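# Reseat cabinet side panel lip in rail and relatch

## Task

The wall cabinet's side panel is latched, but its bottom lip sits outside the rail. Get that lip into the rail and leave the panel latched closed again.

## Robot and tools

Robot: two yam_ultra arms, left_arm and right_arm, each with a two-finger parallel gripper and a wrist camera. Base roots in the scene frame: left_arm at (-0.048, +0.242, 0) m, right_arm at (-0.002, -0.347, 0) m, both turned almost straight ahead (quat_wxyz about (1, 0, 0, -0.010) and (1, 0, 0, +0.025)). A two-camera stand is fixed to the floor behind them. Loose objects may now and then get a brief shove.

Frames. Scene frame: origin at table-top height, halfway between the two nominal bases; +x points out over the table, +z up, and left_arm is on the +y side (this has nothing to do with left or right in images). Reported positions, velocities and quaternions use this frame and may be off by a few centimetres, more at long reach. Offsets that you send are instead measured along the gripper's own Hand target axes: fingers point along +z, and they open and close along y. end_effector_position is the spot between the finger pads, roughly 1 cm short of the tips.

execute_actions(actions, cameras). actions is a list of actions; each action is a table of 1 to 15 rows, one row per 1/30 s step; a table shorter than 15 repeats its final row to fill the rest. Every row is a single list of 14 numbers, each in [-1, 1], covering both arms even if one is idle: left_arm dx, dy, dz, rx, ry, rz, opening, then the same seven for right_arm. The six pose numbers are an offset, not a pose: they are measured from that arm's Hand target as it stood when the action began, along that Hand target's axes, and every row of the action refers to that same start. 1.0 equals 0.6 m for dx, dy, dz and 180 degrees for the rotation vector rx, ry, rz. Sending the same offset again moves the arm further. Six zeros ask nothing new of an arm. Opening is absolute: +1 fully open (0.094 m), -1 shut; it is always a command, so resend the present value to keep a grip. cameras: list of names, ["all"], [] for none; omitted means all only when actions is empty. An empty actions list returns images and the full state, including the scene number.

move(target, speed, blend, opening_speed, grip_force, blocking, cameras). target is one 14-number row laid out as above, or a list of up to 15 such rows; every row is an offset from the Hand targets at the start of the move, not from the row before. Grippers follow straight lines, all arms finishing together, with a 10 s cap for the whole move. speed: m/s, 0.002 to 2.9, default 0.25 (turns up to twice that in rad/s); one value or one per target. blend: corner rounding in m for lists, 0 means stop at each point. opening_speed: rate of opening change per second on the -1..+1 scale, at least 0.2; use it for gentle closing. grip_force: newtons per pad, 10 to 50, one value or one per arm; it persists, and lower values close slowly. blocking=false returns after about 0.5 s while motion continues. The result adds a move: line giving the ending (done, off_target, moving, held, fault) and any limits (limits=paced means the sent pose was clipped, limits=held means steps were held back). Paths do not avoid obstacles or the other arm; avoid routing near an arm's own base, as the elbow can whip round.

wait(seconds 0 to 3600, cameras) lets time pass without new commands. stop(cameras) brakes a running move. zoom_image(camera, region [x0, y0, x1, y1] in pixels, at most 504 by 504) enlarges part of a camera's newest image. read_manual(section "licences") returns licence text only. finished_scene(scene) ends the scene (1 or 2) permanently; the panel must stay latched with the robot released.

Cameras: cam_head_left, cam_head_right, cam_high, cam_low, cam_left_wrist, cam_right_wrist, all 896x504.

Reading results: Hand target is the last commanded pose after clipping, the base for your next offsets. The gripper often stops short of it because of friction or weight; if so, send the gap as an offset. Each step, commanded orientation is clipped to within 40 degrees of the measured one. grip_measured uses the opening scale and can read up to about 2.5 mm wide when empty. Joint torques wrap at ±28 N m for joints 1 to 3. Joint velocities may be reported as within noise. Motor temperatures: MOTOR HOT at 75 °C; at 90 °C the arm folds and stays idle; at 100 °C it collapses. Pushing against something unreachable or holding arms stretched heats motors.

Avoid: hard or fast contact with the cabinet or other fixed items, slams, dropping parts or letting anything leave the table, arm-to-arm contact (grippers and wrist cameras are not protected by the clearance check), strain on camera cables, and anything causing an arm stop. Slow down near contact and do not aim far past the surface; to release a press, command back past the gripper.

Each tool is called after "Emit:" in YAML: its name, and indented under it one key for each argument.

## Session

Emit:
execute_actions:
  actions: []

Scene clock: 0.00 s.
left_arm: end_effector_position=(+0.3623, +0.2333, +0.1234) grip_measured=+1.000 end_effector_quat_wxyz=(+0.610, -0.037, +0.791, +0.028) | right_arm: end_effector_position=(+0.4139, -0.3328, +0.1055) grip_measured=+1.000 end_effector_quat_wxyz=(+0.604, +0.000, +0.797, -0.033)
Joint positions: left_arm=[-0.088 1.532 0.408 0.863 -0.195 -0.053 0.094] | right_arm=[0.044 1.627 0.41 0.942 0.142 -0.016 0.094]
Joint velocities: within noise
Joint torques (N m): no reading
Motor temperatures (°C): left_arm=[34 32 42 33 32 33 32] | right_arm=[31 33 39 37 33 30 30]
Heat: left arm: 42 °C; right arm: 39 °C.
Hand target: left_arm +0.3640, +0.2333, +0.1288; +0.615, -0.039, +0.787, +0.028 | right_arm +0.4151, -0.3328, +0.1084; +0.606, +0.000, +0.795, -0.033
Tool commands: left_gripper/opening=+1.0 right_gripper/opening=+1.0

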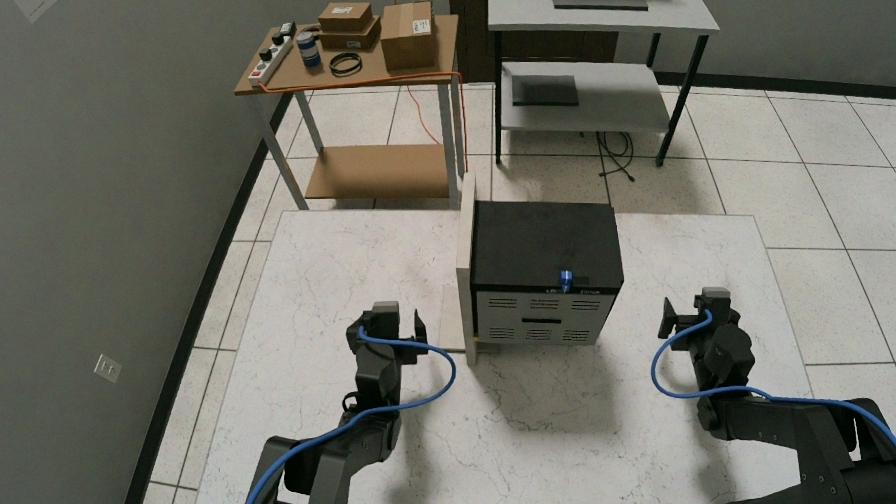

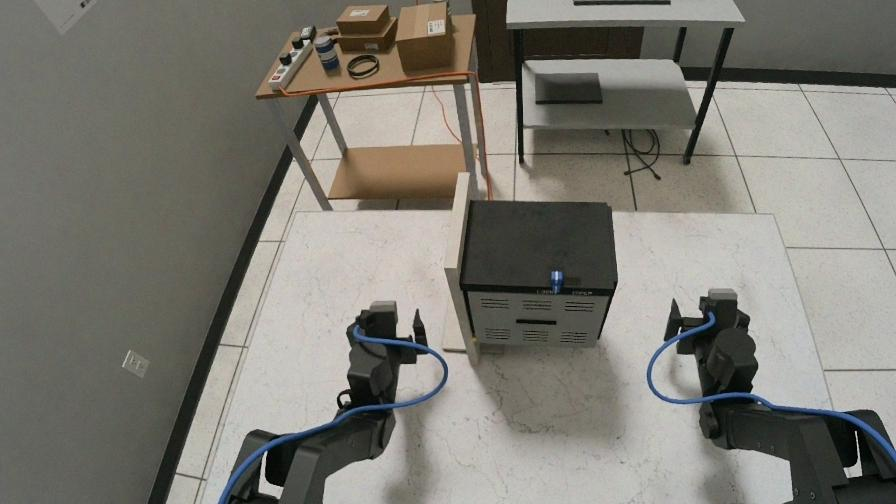

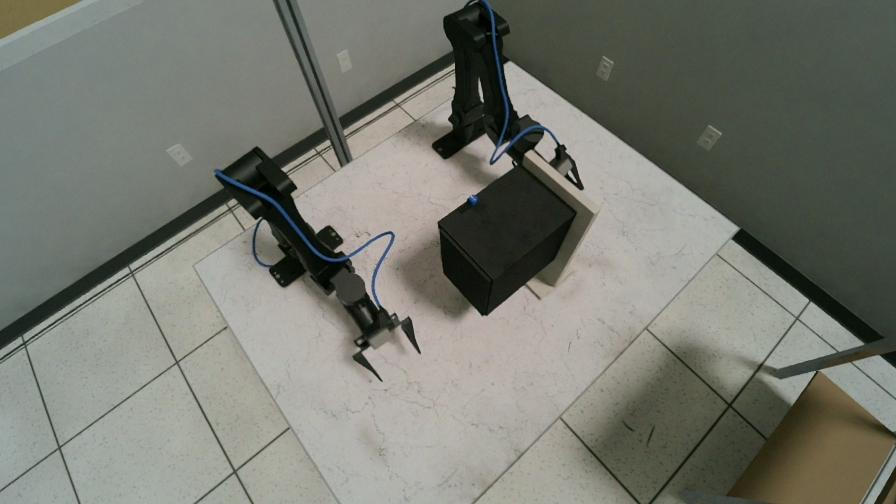

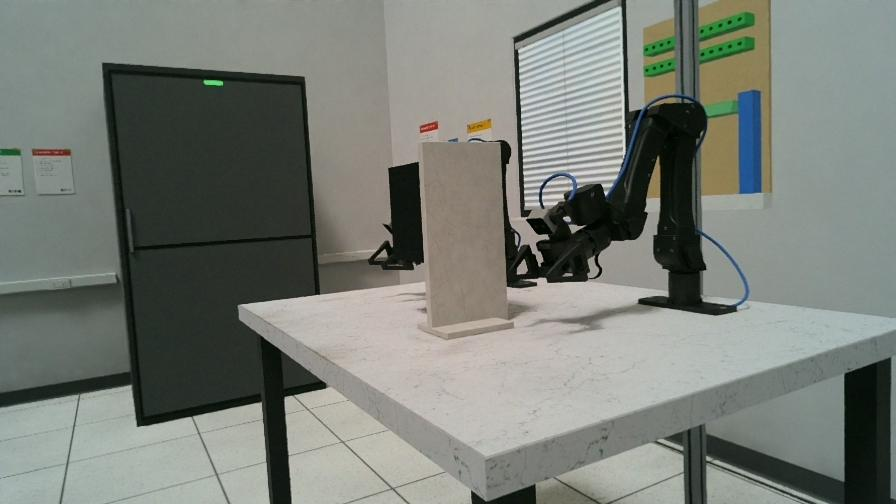

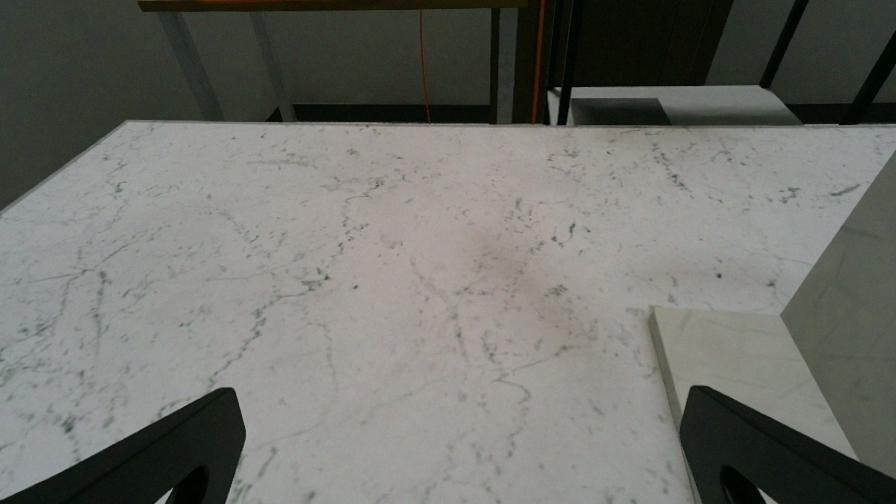

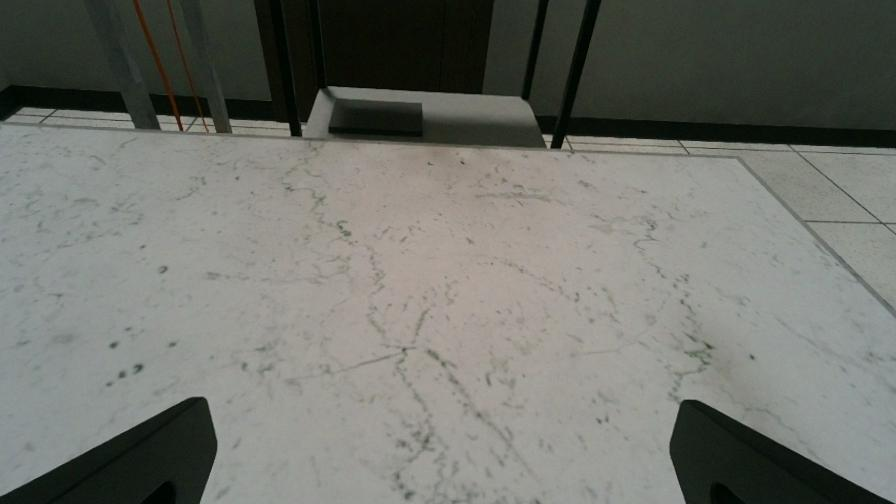

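Emit:
move:
  target:
    - [-0.03,-0.012,-0.292,0,0,0,-0.2,-0.076,0.03,-0.30,0,0,0,0]
    - [-0.115,-0.357,-0.395,0.073,-0.034,-0.478,-0.2,-0.418,0.461,-0.412,-0.019,0.109,0.010,0]
  blend: [0.04,0]
  cameras: ["cam_left_wrist","cam_right_wrist"]

Scene clock: 19.60 s.
left_arm: end_effector_position=(+0.1720, +0.0034, +0.2452) grip_measured=-0.198 end_effector_quat_wxyz=(+0.504, -0.493, +0.525, -0.476) | right_arm: end_effector_position=(+0.2556, -0.0364, +0.4020) grip_measured=+0.002 end_effector_quat_wxyz=(+0.490, -0.010, +0.871, +0.036)
Joint positions: left_arm=[-1.39 1.273 0.612 0.432 -1.404 -1.737 0.038] | right_arm=[1.182 1.893 2.473 -1.553 0.894 0.916 0.047]
Joint torques (N m): left_arm=[-0.46 -2.67 9.31 1.27 -0.35 0.11] | right_arm=[0.31 -6.8 7.04 1.36 0.37 -0.08]
Heat: left arm: 43 °C; right arm: 41 °C.
Hand target: left_arm +0.1717, +0.0004, +0.2538; +0.506, -0.498, +0.516, -0.479 | right_arm +0.2549, -0.0337, +0.4006; +0.462, +0.000, +0.887, +0.000
Off the commanded pose: left_arm 0.009 m, 1 deg | right_arm 0.003 m, 6 deg.
joint sent to its limit (right arm) — joint 4 (wrist pitch), lower limit. The joint targets are off in orientation, not in position.
move: off_target (right_arm)

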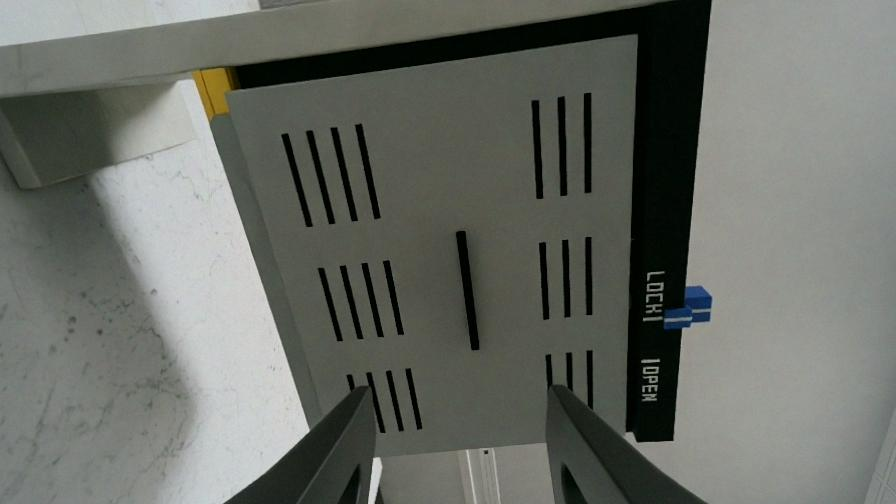

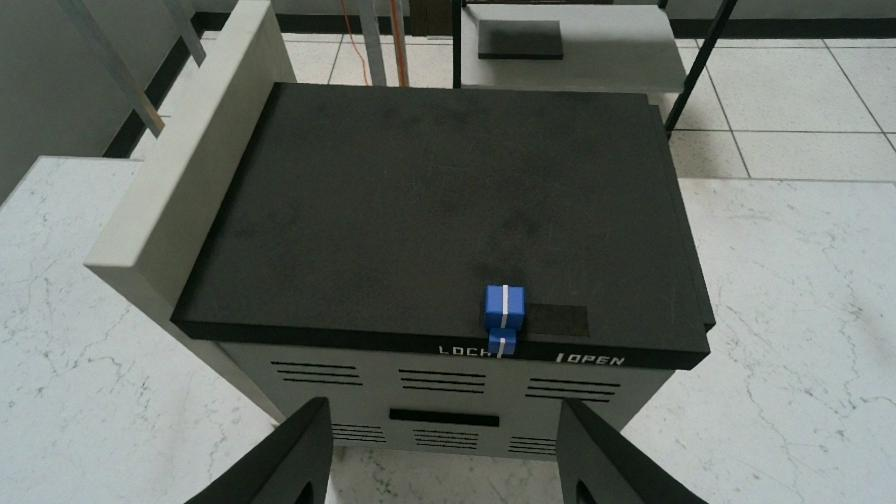

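Emit:
move:
  target:
    - [0.0515,-0.0125,0.19,0,0,0,-0.2,0.009,-0.041,0.1265,0,0,0,0]
  speed: 0.13
  cameras: ["cam_left_wrist","cam_right_wrist"]

Scene clock: 42.23 s.
left_arm: end_effector_position=(+0.2816, -0.0246, +0.2458) grip_measured=-0.198 end_effector_quat_wxyz=(+0.505, -0.499, +0.523, -0.472) | right_arm: end_effector_position=(+0.3170, -0.0512, +0.3428) grip_measured=+0.002 end_effector_quat_wxyz=(+0.455, -0.004, +0.890, -0.008)
Joint positions: left_arm=[-1.046 1.556 0.81 0.652 -1.074 -1.596 0.038] | right_arm=[0.992 1.841 2.158 -1.288 0.783 0.779 0.047]
Joint torques (N m): left_arm=[0.39 -4.94 9.83 1.54 -0.02 0.19] | right_arm=[-0.21 -11.95 5.07 1.66 0.33 -0.06]
Heat: left arm: 46 °C; right arm: 40 °C.
Hand target: left_arm +0.2862, -0.0297, +0.2566; +0.506, -0.498, +0.516, -0.479 | right_arm +0.3139, -0.0582, +0.3526; +0.462, +0.000, +0.887, +0.000
Off the commanded pose: left_arm 0.013 m, 1 deg | right_arm 0.012 m, 1 deg.
move: off_target (left_arm, right_arm)

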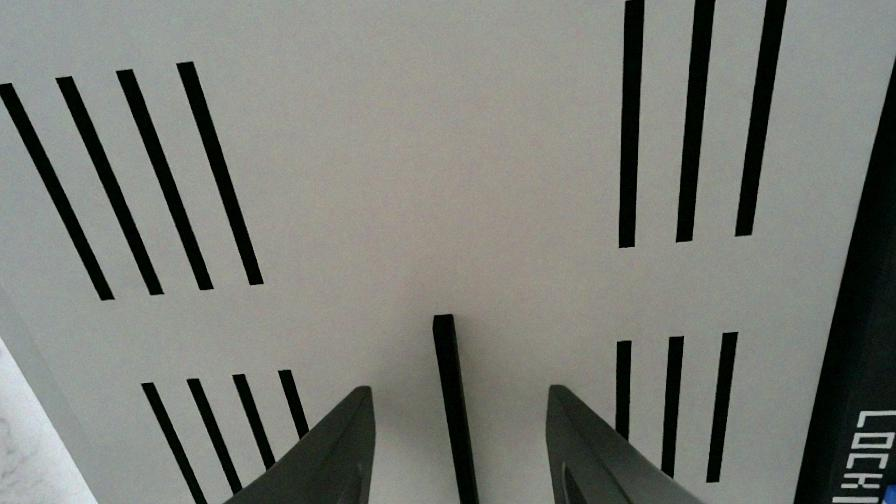

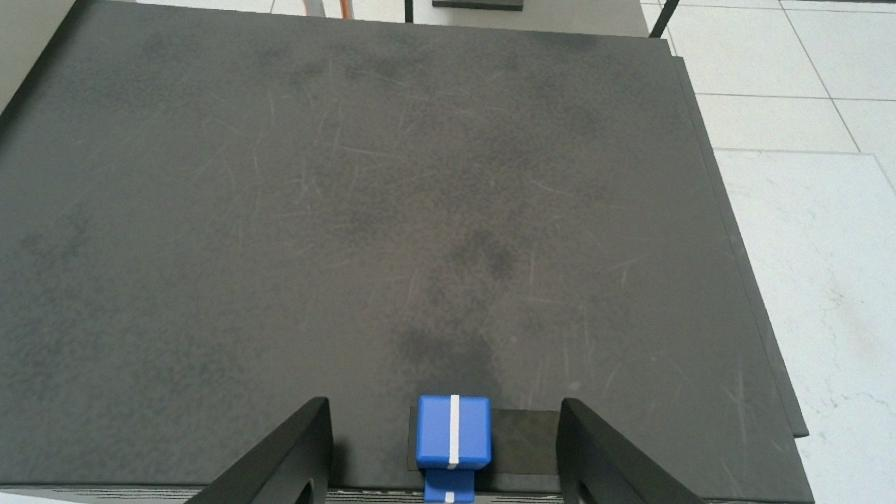

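Emit:
move:
  target:
    - [0,0.003,0.009,0,0,0,-0.2,0,-0.004,0,0,0,0,0]
    - [0,0.003,0.009,0,0,0,-1,0,-0.004,0,0,0,0,-0.8]
    - [0,0.003,0.009,0,0,0,-1,0,-0.098,0,0,0,0,-0.8]
  speed: 0.1
  opening_speed: 1.2
  grip_force: [50, 40]
  cameras: ["cam_left_wrist","cam_right_wrist"]

Scene clock: 50.97 s.
left_arm: end_effector_position=(+0.2840, -0.0270, +0.2458) grip_measured=-0.918 end_effector_quat_wxyz=(+0.498, -0.504, +0.516, -0.481) | right_arm: end_effector_position=(+0.3156, -0.0790, +0.3456) grip_measured=-0.710 end_effector_quat_wxyz=(+0.455, -0.015, +0.889, +0.042)
Joint positions: left_arm=[-1.042 1.569 0.816 0.669 -1.066 -1.614 0.004] | right_arm=[0.919 1.632 1.889 -1.089 0.663 0.669 0.014]
Joint torques (N m): left_arm=[1.46 -5.05 9.74 1.49 0.01 0.37] | right_arm=[-2.62 -11.49 5.29 1.05 0.78 -0.07]
Heat: left arm: 45 °C; right arm: 41 °C.
Hand target: left_arm +0.2915, -0.0295, +0.2546; +0.506, -0.498, +0.516, -0.479 | right_arm +0.3139, -0.1170, +0.3525; +0.462, +0.000, +0.887, +0.000
Off the commanded pose: left_arm 0.012 m, 1 deg | right_arm 0.039 m, 5 deg.
grip_force (N): 50, 40
move: off_target (left_arm, right_arm); target 2's new opening was sent with left_arm's hand 0.013 m and 1 deg from that target

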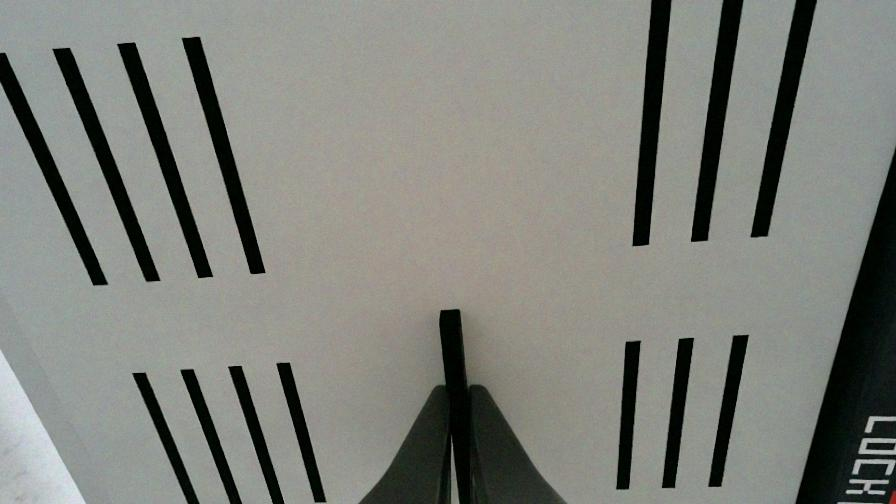

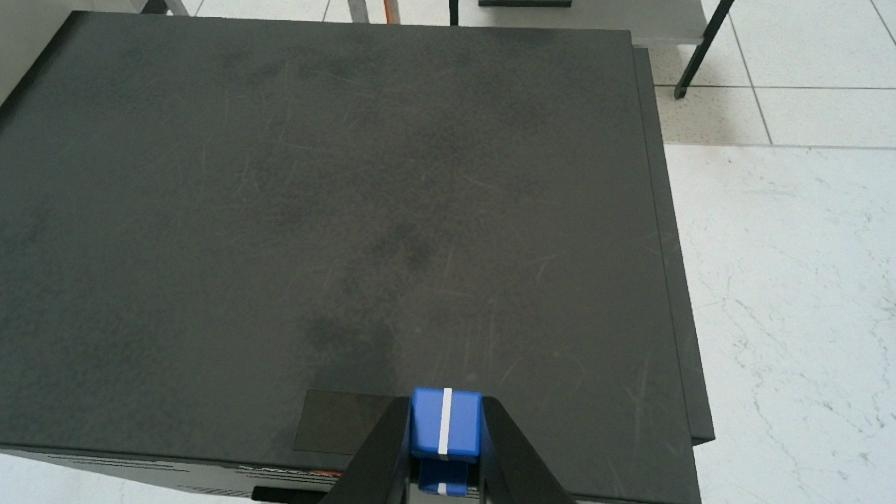

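Emit:
move:
  target:
    - [0,0,0,0,0,0,-1,0,0.05,0,0,0,0,-0.8]
    - [0,0,0,0,0,0,-1,0,0.062,0,0,0,0,0]
    - [0,0,0,0,0,0,-1,0,0.062,-0.17,0,0,0,0]
    - [0,0,-0.1,0,0,0,-1,0.2585,-0.172,-0.0717,-0.243,-0.184,-0.0765,0]
  blend: [0,0,0.02,0]
  speed: [0.1,0.1,0.25,0.2]
  cameras: ["cam_right_wrist"]

Emit:
move:
  target: [-0.0125,-0.046,0.049,0.0686,0.001,-0.0167,-1,0,0,0,0,0,0,0]
  speed: 0.12
  cameras: ["cam_right_wrist"]

Emit:
zoom_image:
  camera: "cam_right_wrist"
  region: [340, 270, 520, 410]

Scene clock: 72.70 s.
left_arm: end_effector_position=(+0.2354, -0.0403, +0.2388) grip_measured=-0.923 end_effector_quat_wxyz=(+0.508, -0.483, +0.544, -0.462) | right_arm: end_effector_position=(+0.1888, -0.2211, +0.2553) grip_measured=-0.002 end_effector_quat_wxyz=(+0.658, -0.270, +0.651, +0.266)
Joint positions: left_arm=[-1.2 1.525 0.78 0.586 -1.204 -1.613 0.004] | right_arm=[-0.077 0.146 0.298 -0.142 -0.804 -0.001 0.047]
Joint torques (N m): left_arm=[-0.43 -8.96 6.12 1.7 -0.41 0.01] | right_arm=[-0.38 3.18 5.79 2.36 -0.15 0.01]
Motor temperatures (°C): left_arm=[34 33 44 37 32 33 33] | right_arm=[31 38 40 41 34 30 31]
Heat: left arm: 44 °C; right arm: 41 °C.
Hand target: left_arm +0.2315, -0.0302, +0.2563; +0.506, -0.498, +0.516, -0.479 | right_arm +0.1897, -0.2200, +0.2500; +0.653, -0.271, +0.653, +0.272
Off the commanded pose: left_arm 0.021 m, 4 deg | right_arm 0.006 m, 1 deg.
grip_force (N): 50, 40
move: off_target (left_arm)

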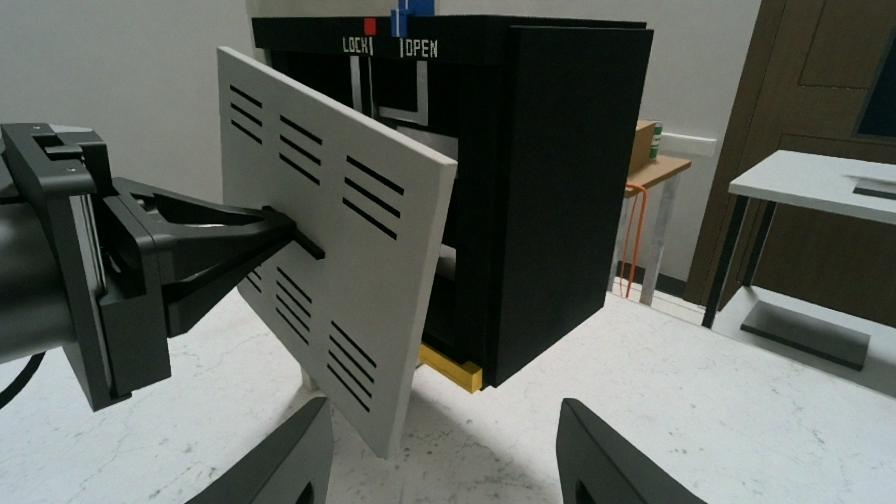

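Scene clock: 74.67 s.
left_arm: end_effector_position=(+0.2625, -0.0244, +0.2720) grip_measured=-0.923 end_effector_quat_wxyz=(+0.548, -0.458, +0.469, -0.521) | right_arm: end_effector_position=(+0.1887, -0.2211, +0.2554) grip_measured=-0.002 end_effector_quat_wxyz=(+0.658, -0.270, +0.651, +0.266)
Joint positions: left_arm=[-1.097 1.631 0.713 1.243 -1.11 -1.241 0.004] | right_arm=[-0.077 0.146 0.298 -0.141 -0.805 -0.001 0.047]
Joint torques (N m): left_arm=[0.5 -6.02 5.64 2.1 0.38 0.17] | right_arm=[-0.4 3.18 5.87 2.37 -0.13 0]
Heat: left arm: 44 °C; right arm: 41 °C.
Hand target: left_arm +0.2617, -0.0235, +0.2834; +0.543, -0.453, +0.449, -0.545 | right_arm +0.1897, -0.2201, +0.2501; +0.653, -0.271, +0.653, +0.272
Off the commanded pose: left_arm 0.011 m, 4 deg | right_arm 0.006 m, 1 deg.
grip_force (N): 50, 40
move: off_target (left_arm)

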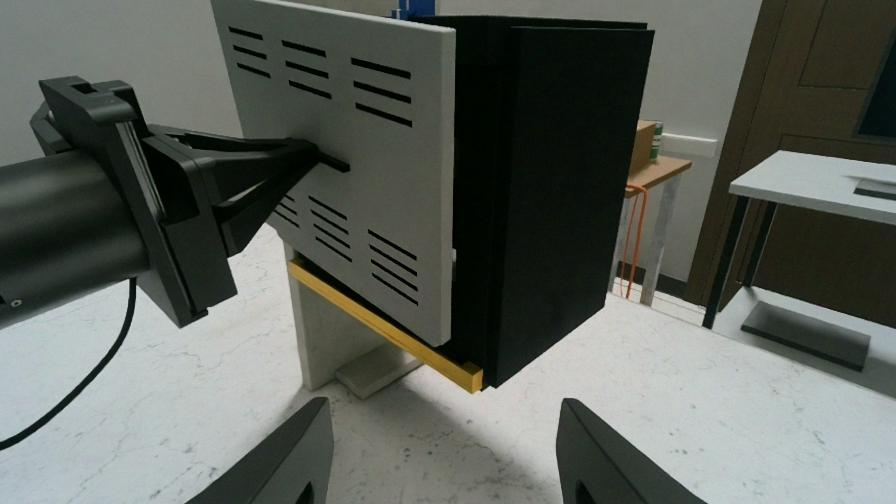

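Scaled by 2.800.

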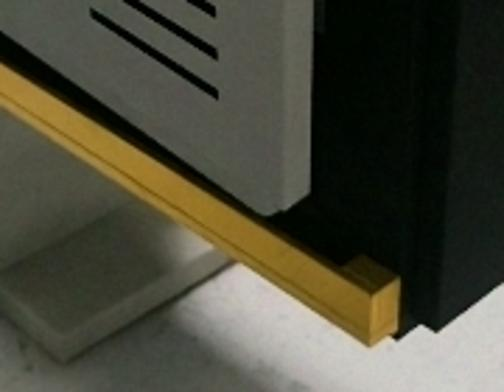

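Emit:
move:
  target:
    - [0.015,0.006,0.024,0,0,0,-1,0,0,0,0,0,0,0]
    - [0.015,0.031,0.0225,0,0,0,-1,0,0,0,0,0,0,0]
    - [0.015,0.0455,0.0205,0,0,0,-1,0,0,0,0,0,0,0]
  blend: [0.003,0.003,0]
  speed: 0.07
  cameras: ["cam_right_wrist"]

Emit:
zoom_image:
  camera: "cam_right_wrist"
  region: [340, 270, 520, 410]

Scene clock: 85.93 s.
left_arm: end_effector_position=(+0.2758, -0.0286, +0.2502) grip_measured=-0.923 end_effector_quat_wxyz=(+0.547, -0.459, +0.460, -0.528) | right_arm: end_effector_position=(+0.1887, -0.2211, +0.2554) grip_measured=-0.002 end_effector_quat_wxyz=(+0.658, -0.270, +0.651, +0.266)
Joint positions: left_arm=[-1.065 1.746 0.713 1.367 -1.079 -1.254 0.004] | right_arm=[-0.077 0.146 0.298 -0.141 -0.805 -0.001 0.047]
Joint torques (N m): left_arm=[0.84 -5.68 6.98 1.68 0.41 0.11] | right_arm=[-0.38 3.17 5.85 2.36 -0.13 -0.01]
Heat: left arm: 44 °C; right arm: 44 °C.
Hand target: left_arm +0.2789, -0.0327, +0.2590; +0.543, -0.453, +0.449, -0.545 | right_arm +0.1897, -0.2201, +0.2500; +0.653, -0.271, +0.653, +0.272
Off the commanded pose: left_arm 0.010 m, 2 deg | right_arm 0.006 m, 1 deg.
grip_force (N): 50, 40
move: done

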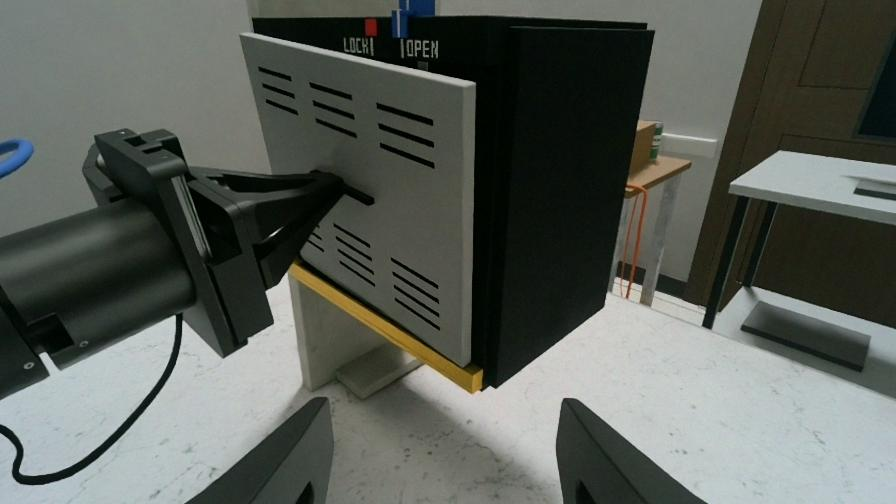

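Scaled by 2.800.

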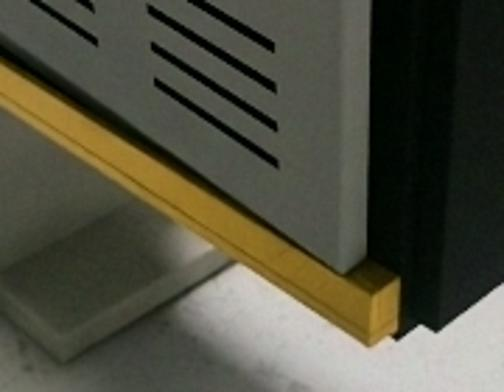

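Emit:
move:
  target:
    - [0,0.006,0.052,-0.073,0,0,-1,-0.14,0,0,0,0,0,0]
    - [0,0.006,0.052,-0.073,0,0,-1,-0.27,0.1155,0.2145,0.243,0.184,0.0765,0]
    - [0,0.006,0.052,-0.073,0,0,-1,-0.1725,0.0186,0.311,0.243,0.184,0.0765,0]
  blend: [0,0.01,0]
  speed: [0.07,0.25,0.13]
  cameras: ["cam_right_wrist","cam_left_wrist"]

Scene clock: 99.10 s.
left_arm: end_effector_position=(+0.2780, -0.0300, +0.2495) grip_measured=-0.923 end_effector_quat_wxyz=(+0.494, -0.511, +0.508, -0.486) | right_arm: end_effector_position=(+0.3157, -0.0740, +0.3468) grip_measured=-0.002 end_effector_quat_wxyz=(+0.457, -0.003, +0.890, -0.006)
Joint positions: left_arm=[-1.065 1.563 0.826 0.654 -1.094 -1.639 0.004] | right_arm=[0.96 1.745 2.047 -1.241 0.764 0.741 0.047]
Joint torques (N m): left_arm=[7.83 -3.93 13.09 1.1 0.77 0.04] | right_arm=[-0.34 -10.52 5.11 1.69 0.32 -0.04]
Heat: left arm: 45 °C; right arm: 45 °C.
Hand target: left_arm +0.3102, -0.0327, +0.2613; +0.488, -0.512, +0.509, -0.490 | right_arm +0.3134, -0.0799, +0.3536; +0.462, +0.000, +0.887, +0.000
Off the commanded pose: left_arm 0.034 m, 1 deg | right_arm 0.009 m, 1 deg.
grip_force (N): 50, 40
move: off_target (left_arm)
Images, in order (width x height): cam_left_wrist 896x504, cam_right_wrist 896x504.

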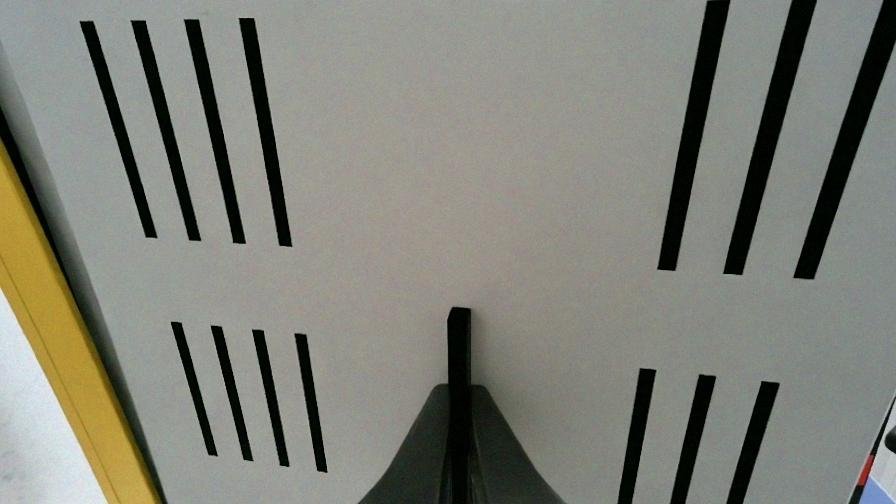

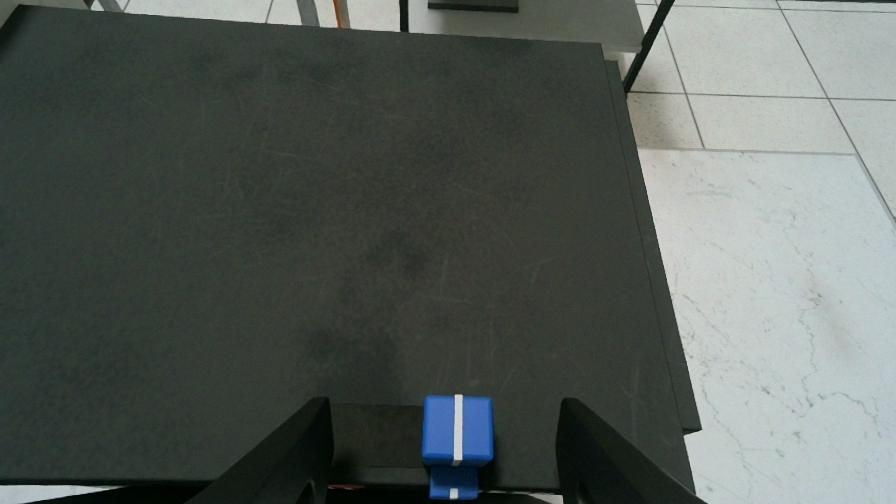

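Emit:
move:
  target:
    - [-0.005,0,-0.045,0.06,0,0,-1,0,0,0,0,0,0,0]
    - [-0.005,0.018,-0.045,0.06,0,0,-1,0,0,0,0,0,0,0]
    - [-0.005,0.012,-0.002,0,0,0,-1,0,0,0,0,0,0,0]
  speed: 0.08
  cameras: ["cam_right_wrist","cam_left_wrist"]

Scene clock: 109.50 s.
left_arm: end_effector_position=(+0.2775, -0.0308, +0.2478) grip_measured=-0.923 end_effector_quat_wxyz=(+0.491, -0.510, +0.503, -0.497) | right_arm: end_effector_position=(+0.3158, -0.0739, +0.3469) grip_measured=-0.002 end_effector_quat_wxyz=(+0.457, -0.003, +0.890, -0.006)
Joint positions: left_arm=[-1.065 1.571 0.806 0.711 -1.085 -1.631 0.004] | right_arm=[0.96 1.745 2.047 -1.24 0.764 0.741 0.047]
Joint torques (N m): left_arm=[7.98 -4.21 12.08 0.89 0.73 -0.07] | right_arm=[-0.28 -10.54 5.14 1.73 0.32 -0.07]
Heat: left arm: 47 °C; right arm: 45 °C.
Hand target: left_arm +0.3086, -0.0297, +0.2539; +0.488, -0.512, +0.509, -0.490 | right_arm +0.3134, -0.0800, +0.3536; +0.462, +0.000, +0.887, +0.000
Off the commanded pose: left_arm 0.032 m, 1 deg | right_arm 0.009 m, 1 deg.
grip_force (N): 50, 40
move: off_target (left_arm)
Images, in order (width x height): cam_left_wrist 896x504, cam_right_wrist 896x504.

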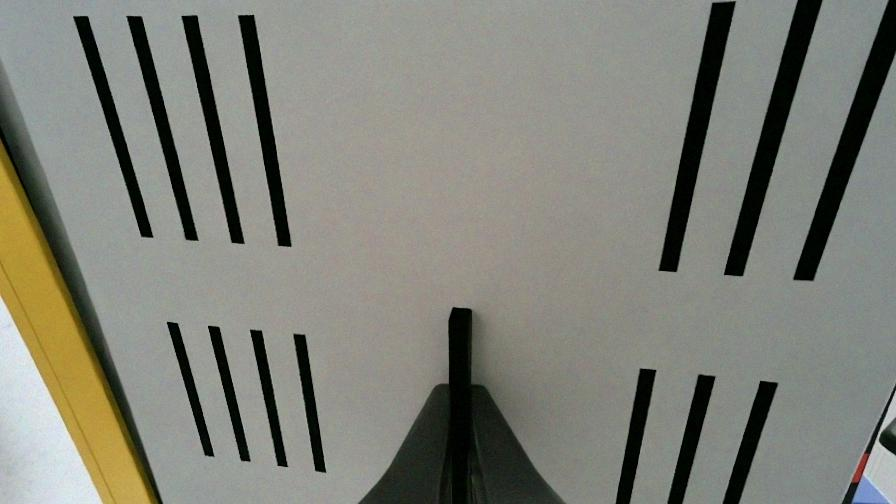

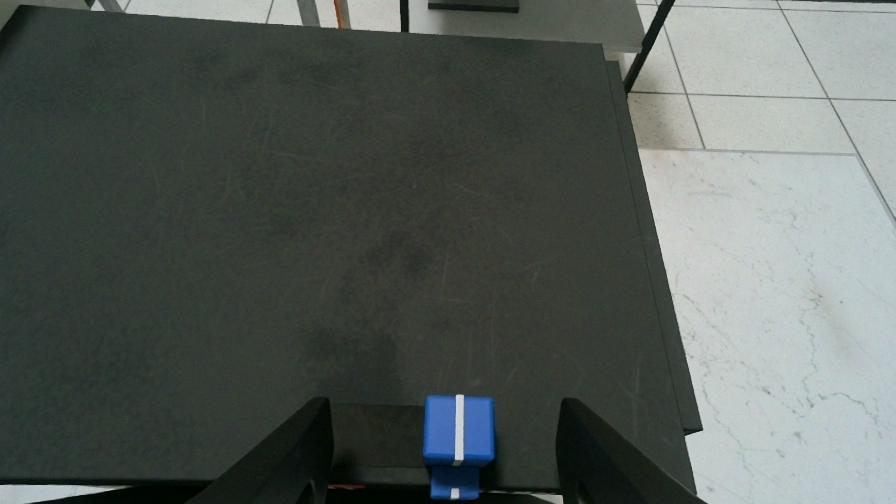

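Emit:
move:
  target:
    - [0,0,-0.02,0,0,0,-1,0,0,-0.17,0,0,0,0]
    - [0,0,-0.02,0,0,0,-1,0.26,-0.233,-0.0705,-0.243,-0.184,-0.0765,0]
  blend: [0.02,0]
  cameras: ["cam_right_wrist"]

Emit:
zoom_image:
  camera: "cam_right_wrist"
  region: [340, 270, 520, 410]

Emit:
zoom_image:
  camera: "cam_right_wrist"
  region: [230, 0, 530, 200]

Scene clock: 118.77 s.
left_arm: end_effector_position=(+0.2771, -0.0305, +0.2480) grip_measured=-0.923 end_effector_quat_wxyz=(+0.489, -0.510, +0.504, -0.496) | right_arm: end_effector_position=(+0.1883, -0.2208, +0.2552) grip_measured=-0.002 end_effector_quat_wxyz=(+0.658, -0.269, +0.651, +0.267)
Joint positions: left_arm=[-1.065 1.565 0.806 0.697 -1.082 -1.638 0.004] | right_arm=[-0.07 0.143 0.298 -0.145 -0.798 0 0.047]
Joint torques (N m): left_arm=[5.14 -5.07 11.12 0.9 0.42 -0.02] | right_arm=[-0.42 3.22 5.79 2.39 -0.12 -0.02]
Heat: left arm: 47 °C; right arm: 45 °C.
Hand target: left_arm +0.2967, -0.0298, +0.2545; +0.488, -0.512, +0.509, -0.490 | right_arm +0.1893, -0.2197, +0.2499; +0.653, -0.271, +0.653, +0.272
Off the commanded pose: left_arm 0.021 m, 1 deg | right_arm 0.005 m, 1 deg.
grip_force (N): 50, 40
move: off_target (left_arm)

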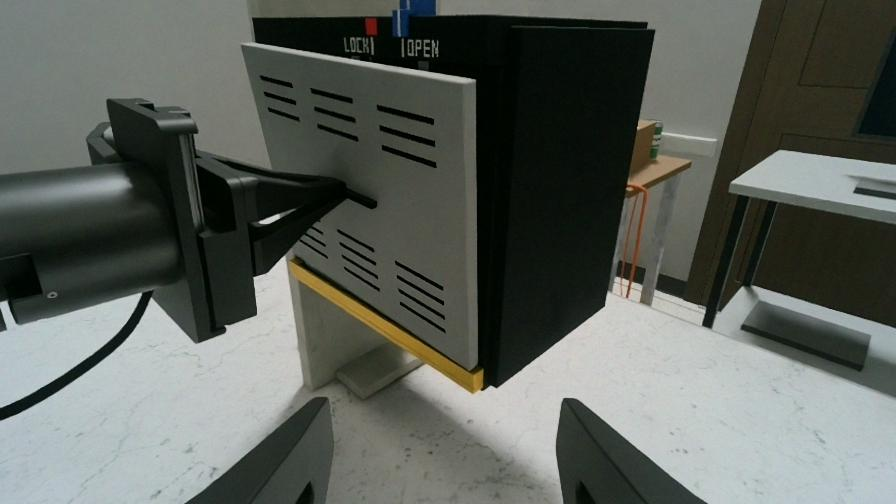

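Scaled by 2.800.

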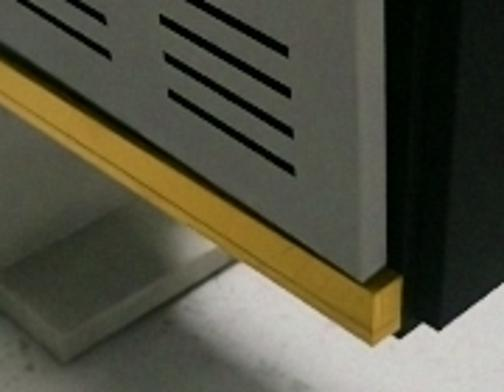

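Scaled by 1.680.

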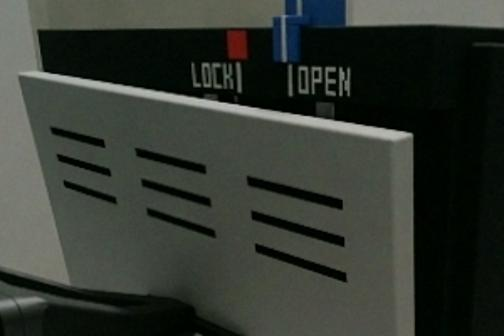

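Emit:
zoom_image:
  camera: "cam_right_wrist"
  region: [270, 220, 410, 340]

Emit:
zoom_image:
  camera: "cam_right_wrist"
  region: [230, 20, 330, 100]

Scaled by 3.600.

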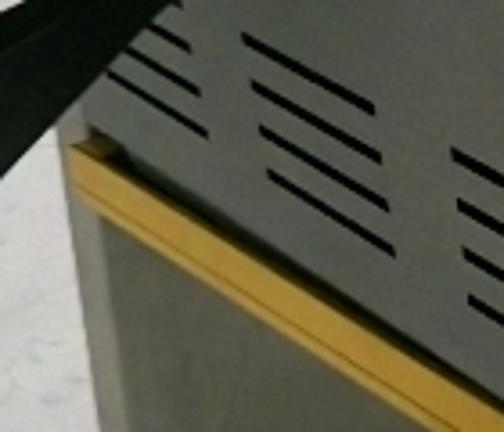

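Scaled by 5.040.

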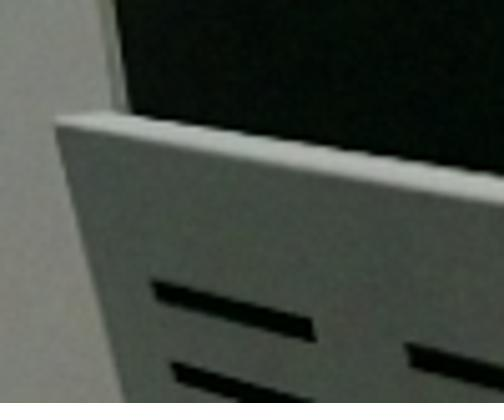

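Emit:
move:
  target:
    - [0,0,-0.035,0,0,-0.012,-1,0,0,0,0,0,0,0]
    - [0,0.03,-0.035,0,0,-0.012,-1,0,0,0,0,0,0,0]
    - [0,0.028,0.012,-0.03,0,-0.012,-1,0,0,0,0,0,0,0]
  speed: 0.08
  cameras: ["cam_right_wrist"]

Emit:
zoom_image:
  camera: "cam_right_wrist"
  region: [230, 0, 530, 400]

Scene clock: 139.57 s.
left_arm: end_effector_position=(+0.2884, -0.0277, +0.2453) grip_measured=-0.924 end_effector_quat_wxyz=(-0.462, +0.544, -0.500, +0.490) | right_arm: end_effector_position=(+0.1883, -0.2207, +0.2554) grip_measured=-0.002 end_effector_quat_wxyz=(+0.658, -0.270, +0.651, +0.267)
Joint positions: left_arm=[-1.031 1.556 0.877 0.489 -1.056 -1.807 0.004] | right_arm=[-0.07 0.143 0.298 -0.144 -0.799 0 0.047]
Joint torques (N m): left_arm=[4 -4.37 9.81 0.78 0.45 -0.13] | right_arm=[-0.38 3.18 5.85 2.36 -0.13 -0.01]
Motor temperatures (°C): left_arm=[34 34 47 36 32 33 34] | right_arm=[30 36 41 49 34 30 30]
Heat: left arm: 47 °C; right arm: 49 °C.
Hand target: left_arm +0.3031, -0.0298, +0.2374; -0.454, +0.544, -0.522, +0.475 | right_arm +0.1893, -0.2197, +0.2499; +0.653, -0.271, +0.653, +0.272
Off the commanded pose: left_arm 0.017 m, 3 deg | right_arm 0.006 m, 1 deg.
grip_force (N): 50, 40
move: off_target (left_arm)

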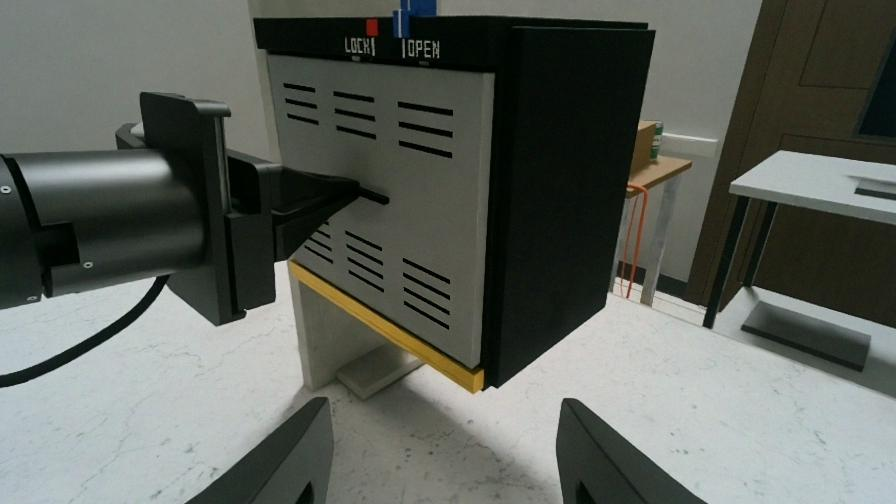

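Scaled by 1.260.

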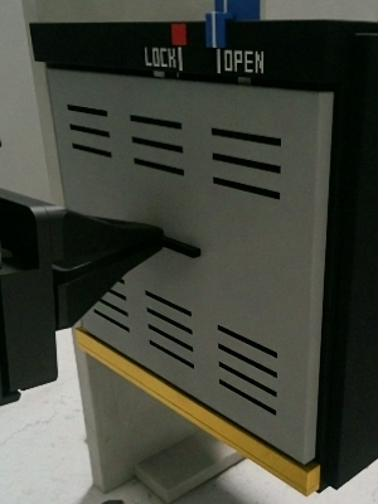

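Emit:
move:
  target:
    - [0,0,0.01,0,0,0,-1,-0.14,0,0,0,0,0,0]
    - [0,0,0.01,0,0,0,-1,-0.27,0.1155,0.2145,0.243,0.184,0.0765,0]
    - [0,0,0.01,0,0,0,-1,-0.1725,0.0166,0.309,0.243,0.184,0.0765,0]
  blend: [0.04,0.01,0]
  speed: [0.25,0.25,0.13]

Emit:
move:
  target:
    - [0,0,0,0,0,0,-1,0,0,0,0,0,0,-0.8]
    - [0,0,0,0,0,0,-1,0,0.145,0,0,0,0,-0.8]
  speed: 0.09
  opening_speed: 1.5
  cameras: ["cam_right_wrist"]

Scene clock: 147.93 s.
left_arm: end_effector_position=(+0.2886, -0.0275, +0.2454) grip_measured=-0.924 end_effector_quat_wxyz=(-0.462, +0.544, -0.500, +0.490) | right_arm: end_effector_position=(+0.3152, -0.0753, +0.3470) grip_measured=-0.002 end_effector_quat_wxyz=(+0.457, -0.003, +0.889, -0.006)
Joint positions: left_arm=[-1.03 1.556 0.877 0.489 -1.055 -1.808 0.004] | right_arm=[0.959 1.739 2.039 -1.238 0.763 0.74 0.047]
Joint torques (N m): left_arm=[5.34 -3.63 10.36 0.85 0.59 -0.11] | right_arm=[-0.34 -10.39 5.09 1.73 0.32 -0.04]
Heat: left arm: 47 °C; right arm: 49 °C.
Hand target: left_arm +0.3091, -0.0297, +0.2366; -0.454, +0.544, -0.522, +0.475 | right_arm +0.3130, -0.0812, +0.3535; +0.462, +0.000, +0.887, +0.000
Off the commanded pose: left_arm 0.022 m, 3 deg | right_arm 0.009 m, 1 deg.
grip_force (N): 50, 40
move: off_target (left_arm)

Scene clock: 150.90 s.
left_arm: end_effector_position=(+0.2886, -0.0275, +0.2454) grip_measured=-0.924 end_effector_quat_wxyz=(-0.462, +0.544, -0.500, +0.490) | right_arm: end_effector_position=(+0.3163, -0.0460, +0.3465) grip_measured=-0.714 end_effector_quat_wxyz=(+0.446, +0.000, +0.893, -0.061)
Joint positions: left_arm=[-1.03 1.556 0.877 0.489 -1.055 -1.808 0.004] | right_arm=[1.02 2.061 2.535 -1.595 0.85 0.862 0.013]
Joint torques (N m): left_arm=[5.35 -3.63 10.33 0.87 0.58 -0.1] | right_arm=[5.24 -3.88 15.95 2.18 0.22 0.11]
Heat: left arm: 46 °C; right arm: 49 °C.
Hand target: left_arm +0.3091, -0.0297, +0.2366; -0.454, +0.544, -0.522, +0.475 | right_arm +0.3129, +0.0057, +0.3537; +0.462, +0.000, +0.887, +0.000
Off the commanded pose: left_arm 0.022 m, 3 deg | right_arm 0.052 m, 7 deg.
joint read past its limit (right arm) — joint 4 (wrist pitch), lower limit.
grip_force (N): 50, 40
move: off_target (right_arm)

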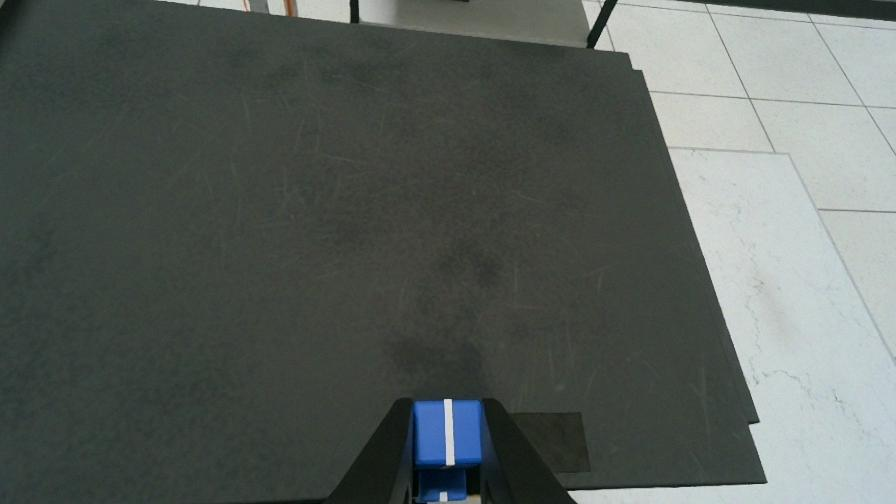

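Emit:
move:
  target:
    - [0,0,0,0,0,0,-1,0,-0.08,0,0,0,0,-0.8]
    - [0,0,0,0,0,0,-1,0,-0.08,0,0,0,0,0]
    - [0,0,0,0,0,0,-1,0,-0.08,-0.2,0,0,0,0]
  speed: 0.13

Emit:
move:
  target:
    - [0,-0.01,-0.034,0,0,0,-1,0,0,0,0,0,0,0]
    - [0,-0.01,-0.034,0,0,0,-0.2,0,0,0,0,0,0,0]
    - [0,0,-0.15,0,0,0,-0.2,0,0,0,0,0,0,0]
  speed: 0.12
  opening_speed: 1.5
  cameras: ["cam_left_wrist","cam_right_wrist"]

Scene clock: 158.63 s.
left_arm: end_effector_position=(+0.2886, -0.0275, +0.2454) grip_measured=-0.924 end_effector_quat_wxyz=(-0.462, +0.544, -0.500, +0.490) | right_arm: end_effector_position=(+0.2147, -0.0341, +0.4188) grip_measured=-0.002 end_effector_quat_wxyz=(+0.502, -0.036, +0.861, +0.075)
Joint positions: left_arm=[-1.03 1.556 0.877 0.489 -1.055 -1.808 0.004] | right_arm=[1.302 1.805 2.407 -1.553 0.931 0.95 0.047]
Joint torques (N m): left_arm=[5.37 -3.6 10.36 0.86 0.59 -0.11] | right_arm=[0.18 -8.59 4 1.39 0.63 0.08]
Heat: left arm: 46 °C; right arm: 48 °C.
Hand target: left_arm +0.3091, -0.0297, +0.2366; -0.454, +0.544, -0.522, +0.475 | right_arm +0.2146, -0.0423, +0.4223; +0.462, +0.000, +0.887, +0.000
Off the commanded pose: left_arm 0.022 m, 3 deg | right_arm 0.009 m, 11 deg.
joint sent to its limit (right arm) — joint 4 (wrist pitch), lower limit. The joint targets are off in orientation, not in position.
grip_force (N): 50, 40
move: off_target (right_arm); target 2's new opening was sent with right_arm's hand 0.011 m and 4 deg from that target

Scene clock: 161.73 s.
left_arm: end_effector_position=(+0.2231, -0.0379, +0.2481) grip_measured=-0.202 end_effector_quat_wxyz=(-0.445, +0.545, -0.521, +0.483) | right_arm: end_effector_position=(+0.2148, -0.0342, +0.4189) grip_measured=-0.002 end_effector_quat_wxyz=(+0.502, -0.036, +0.861, +0.074)
Joint positions: left_arm=[-1.231 1.447 0.881 0.17 -1.207 -2.007 0.037] | right_arm=[1.302 1.805 2.407 -1.553 0.932 0.95 0.047]
Joint torques (N m): left_arm=[-0.4 -6.84 6.13 1.05 -0.42 0.06] | right_arm=[0.2 -8.61 4 1.38 0.62 0.06]
Heat: left arm: 46 °C; right arm: 47 °C.
Hand target: left_arm +0.2200, -0.0296, +0.2489; -0.454, +0.544, -0.522, +0.475 | right_arm +0.2146, -0.0423, +0.4223; +0.462, +0.000, +0.887, +0.000
Off the commanded pose: left_arm 0.009 m, 1 deg | right_arm 0.009 m, 11 deg.
joint sent to its limit (right arm) — joint 4 (wrist pitch), lower limit. The joint targets are off in orientation, not in position.
grip_force (N): 50, 40
move: done

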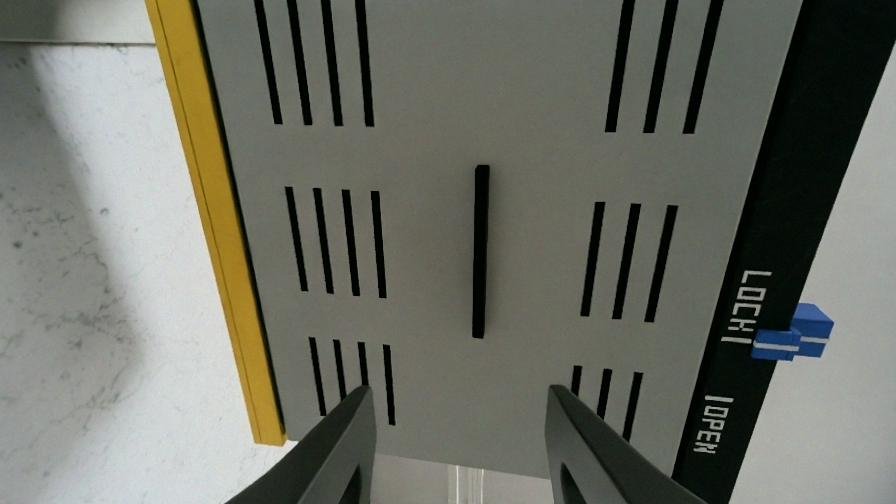

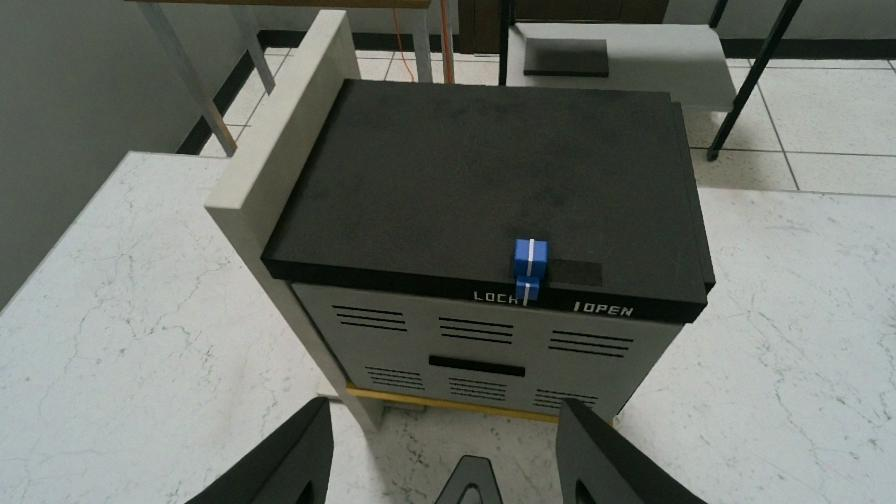

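Emit:
finished_scene:
  scene: 2

The scene is finished: the task was done.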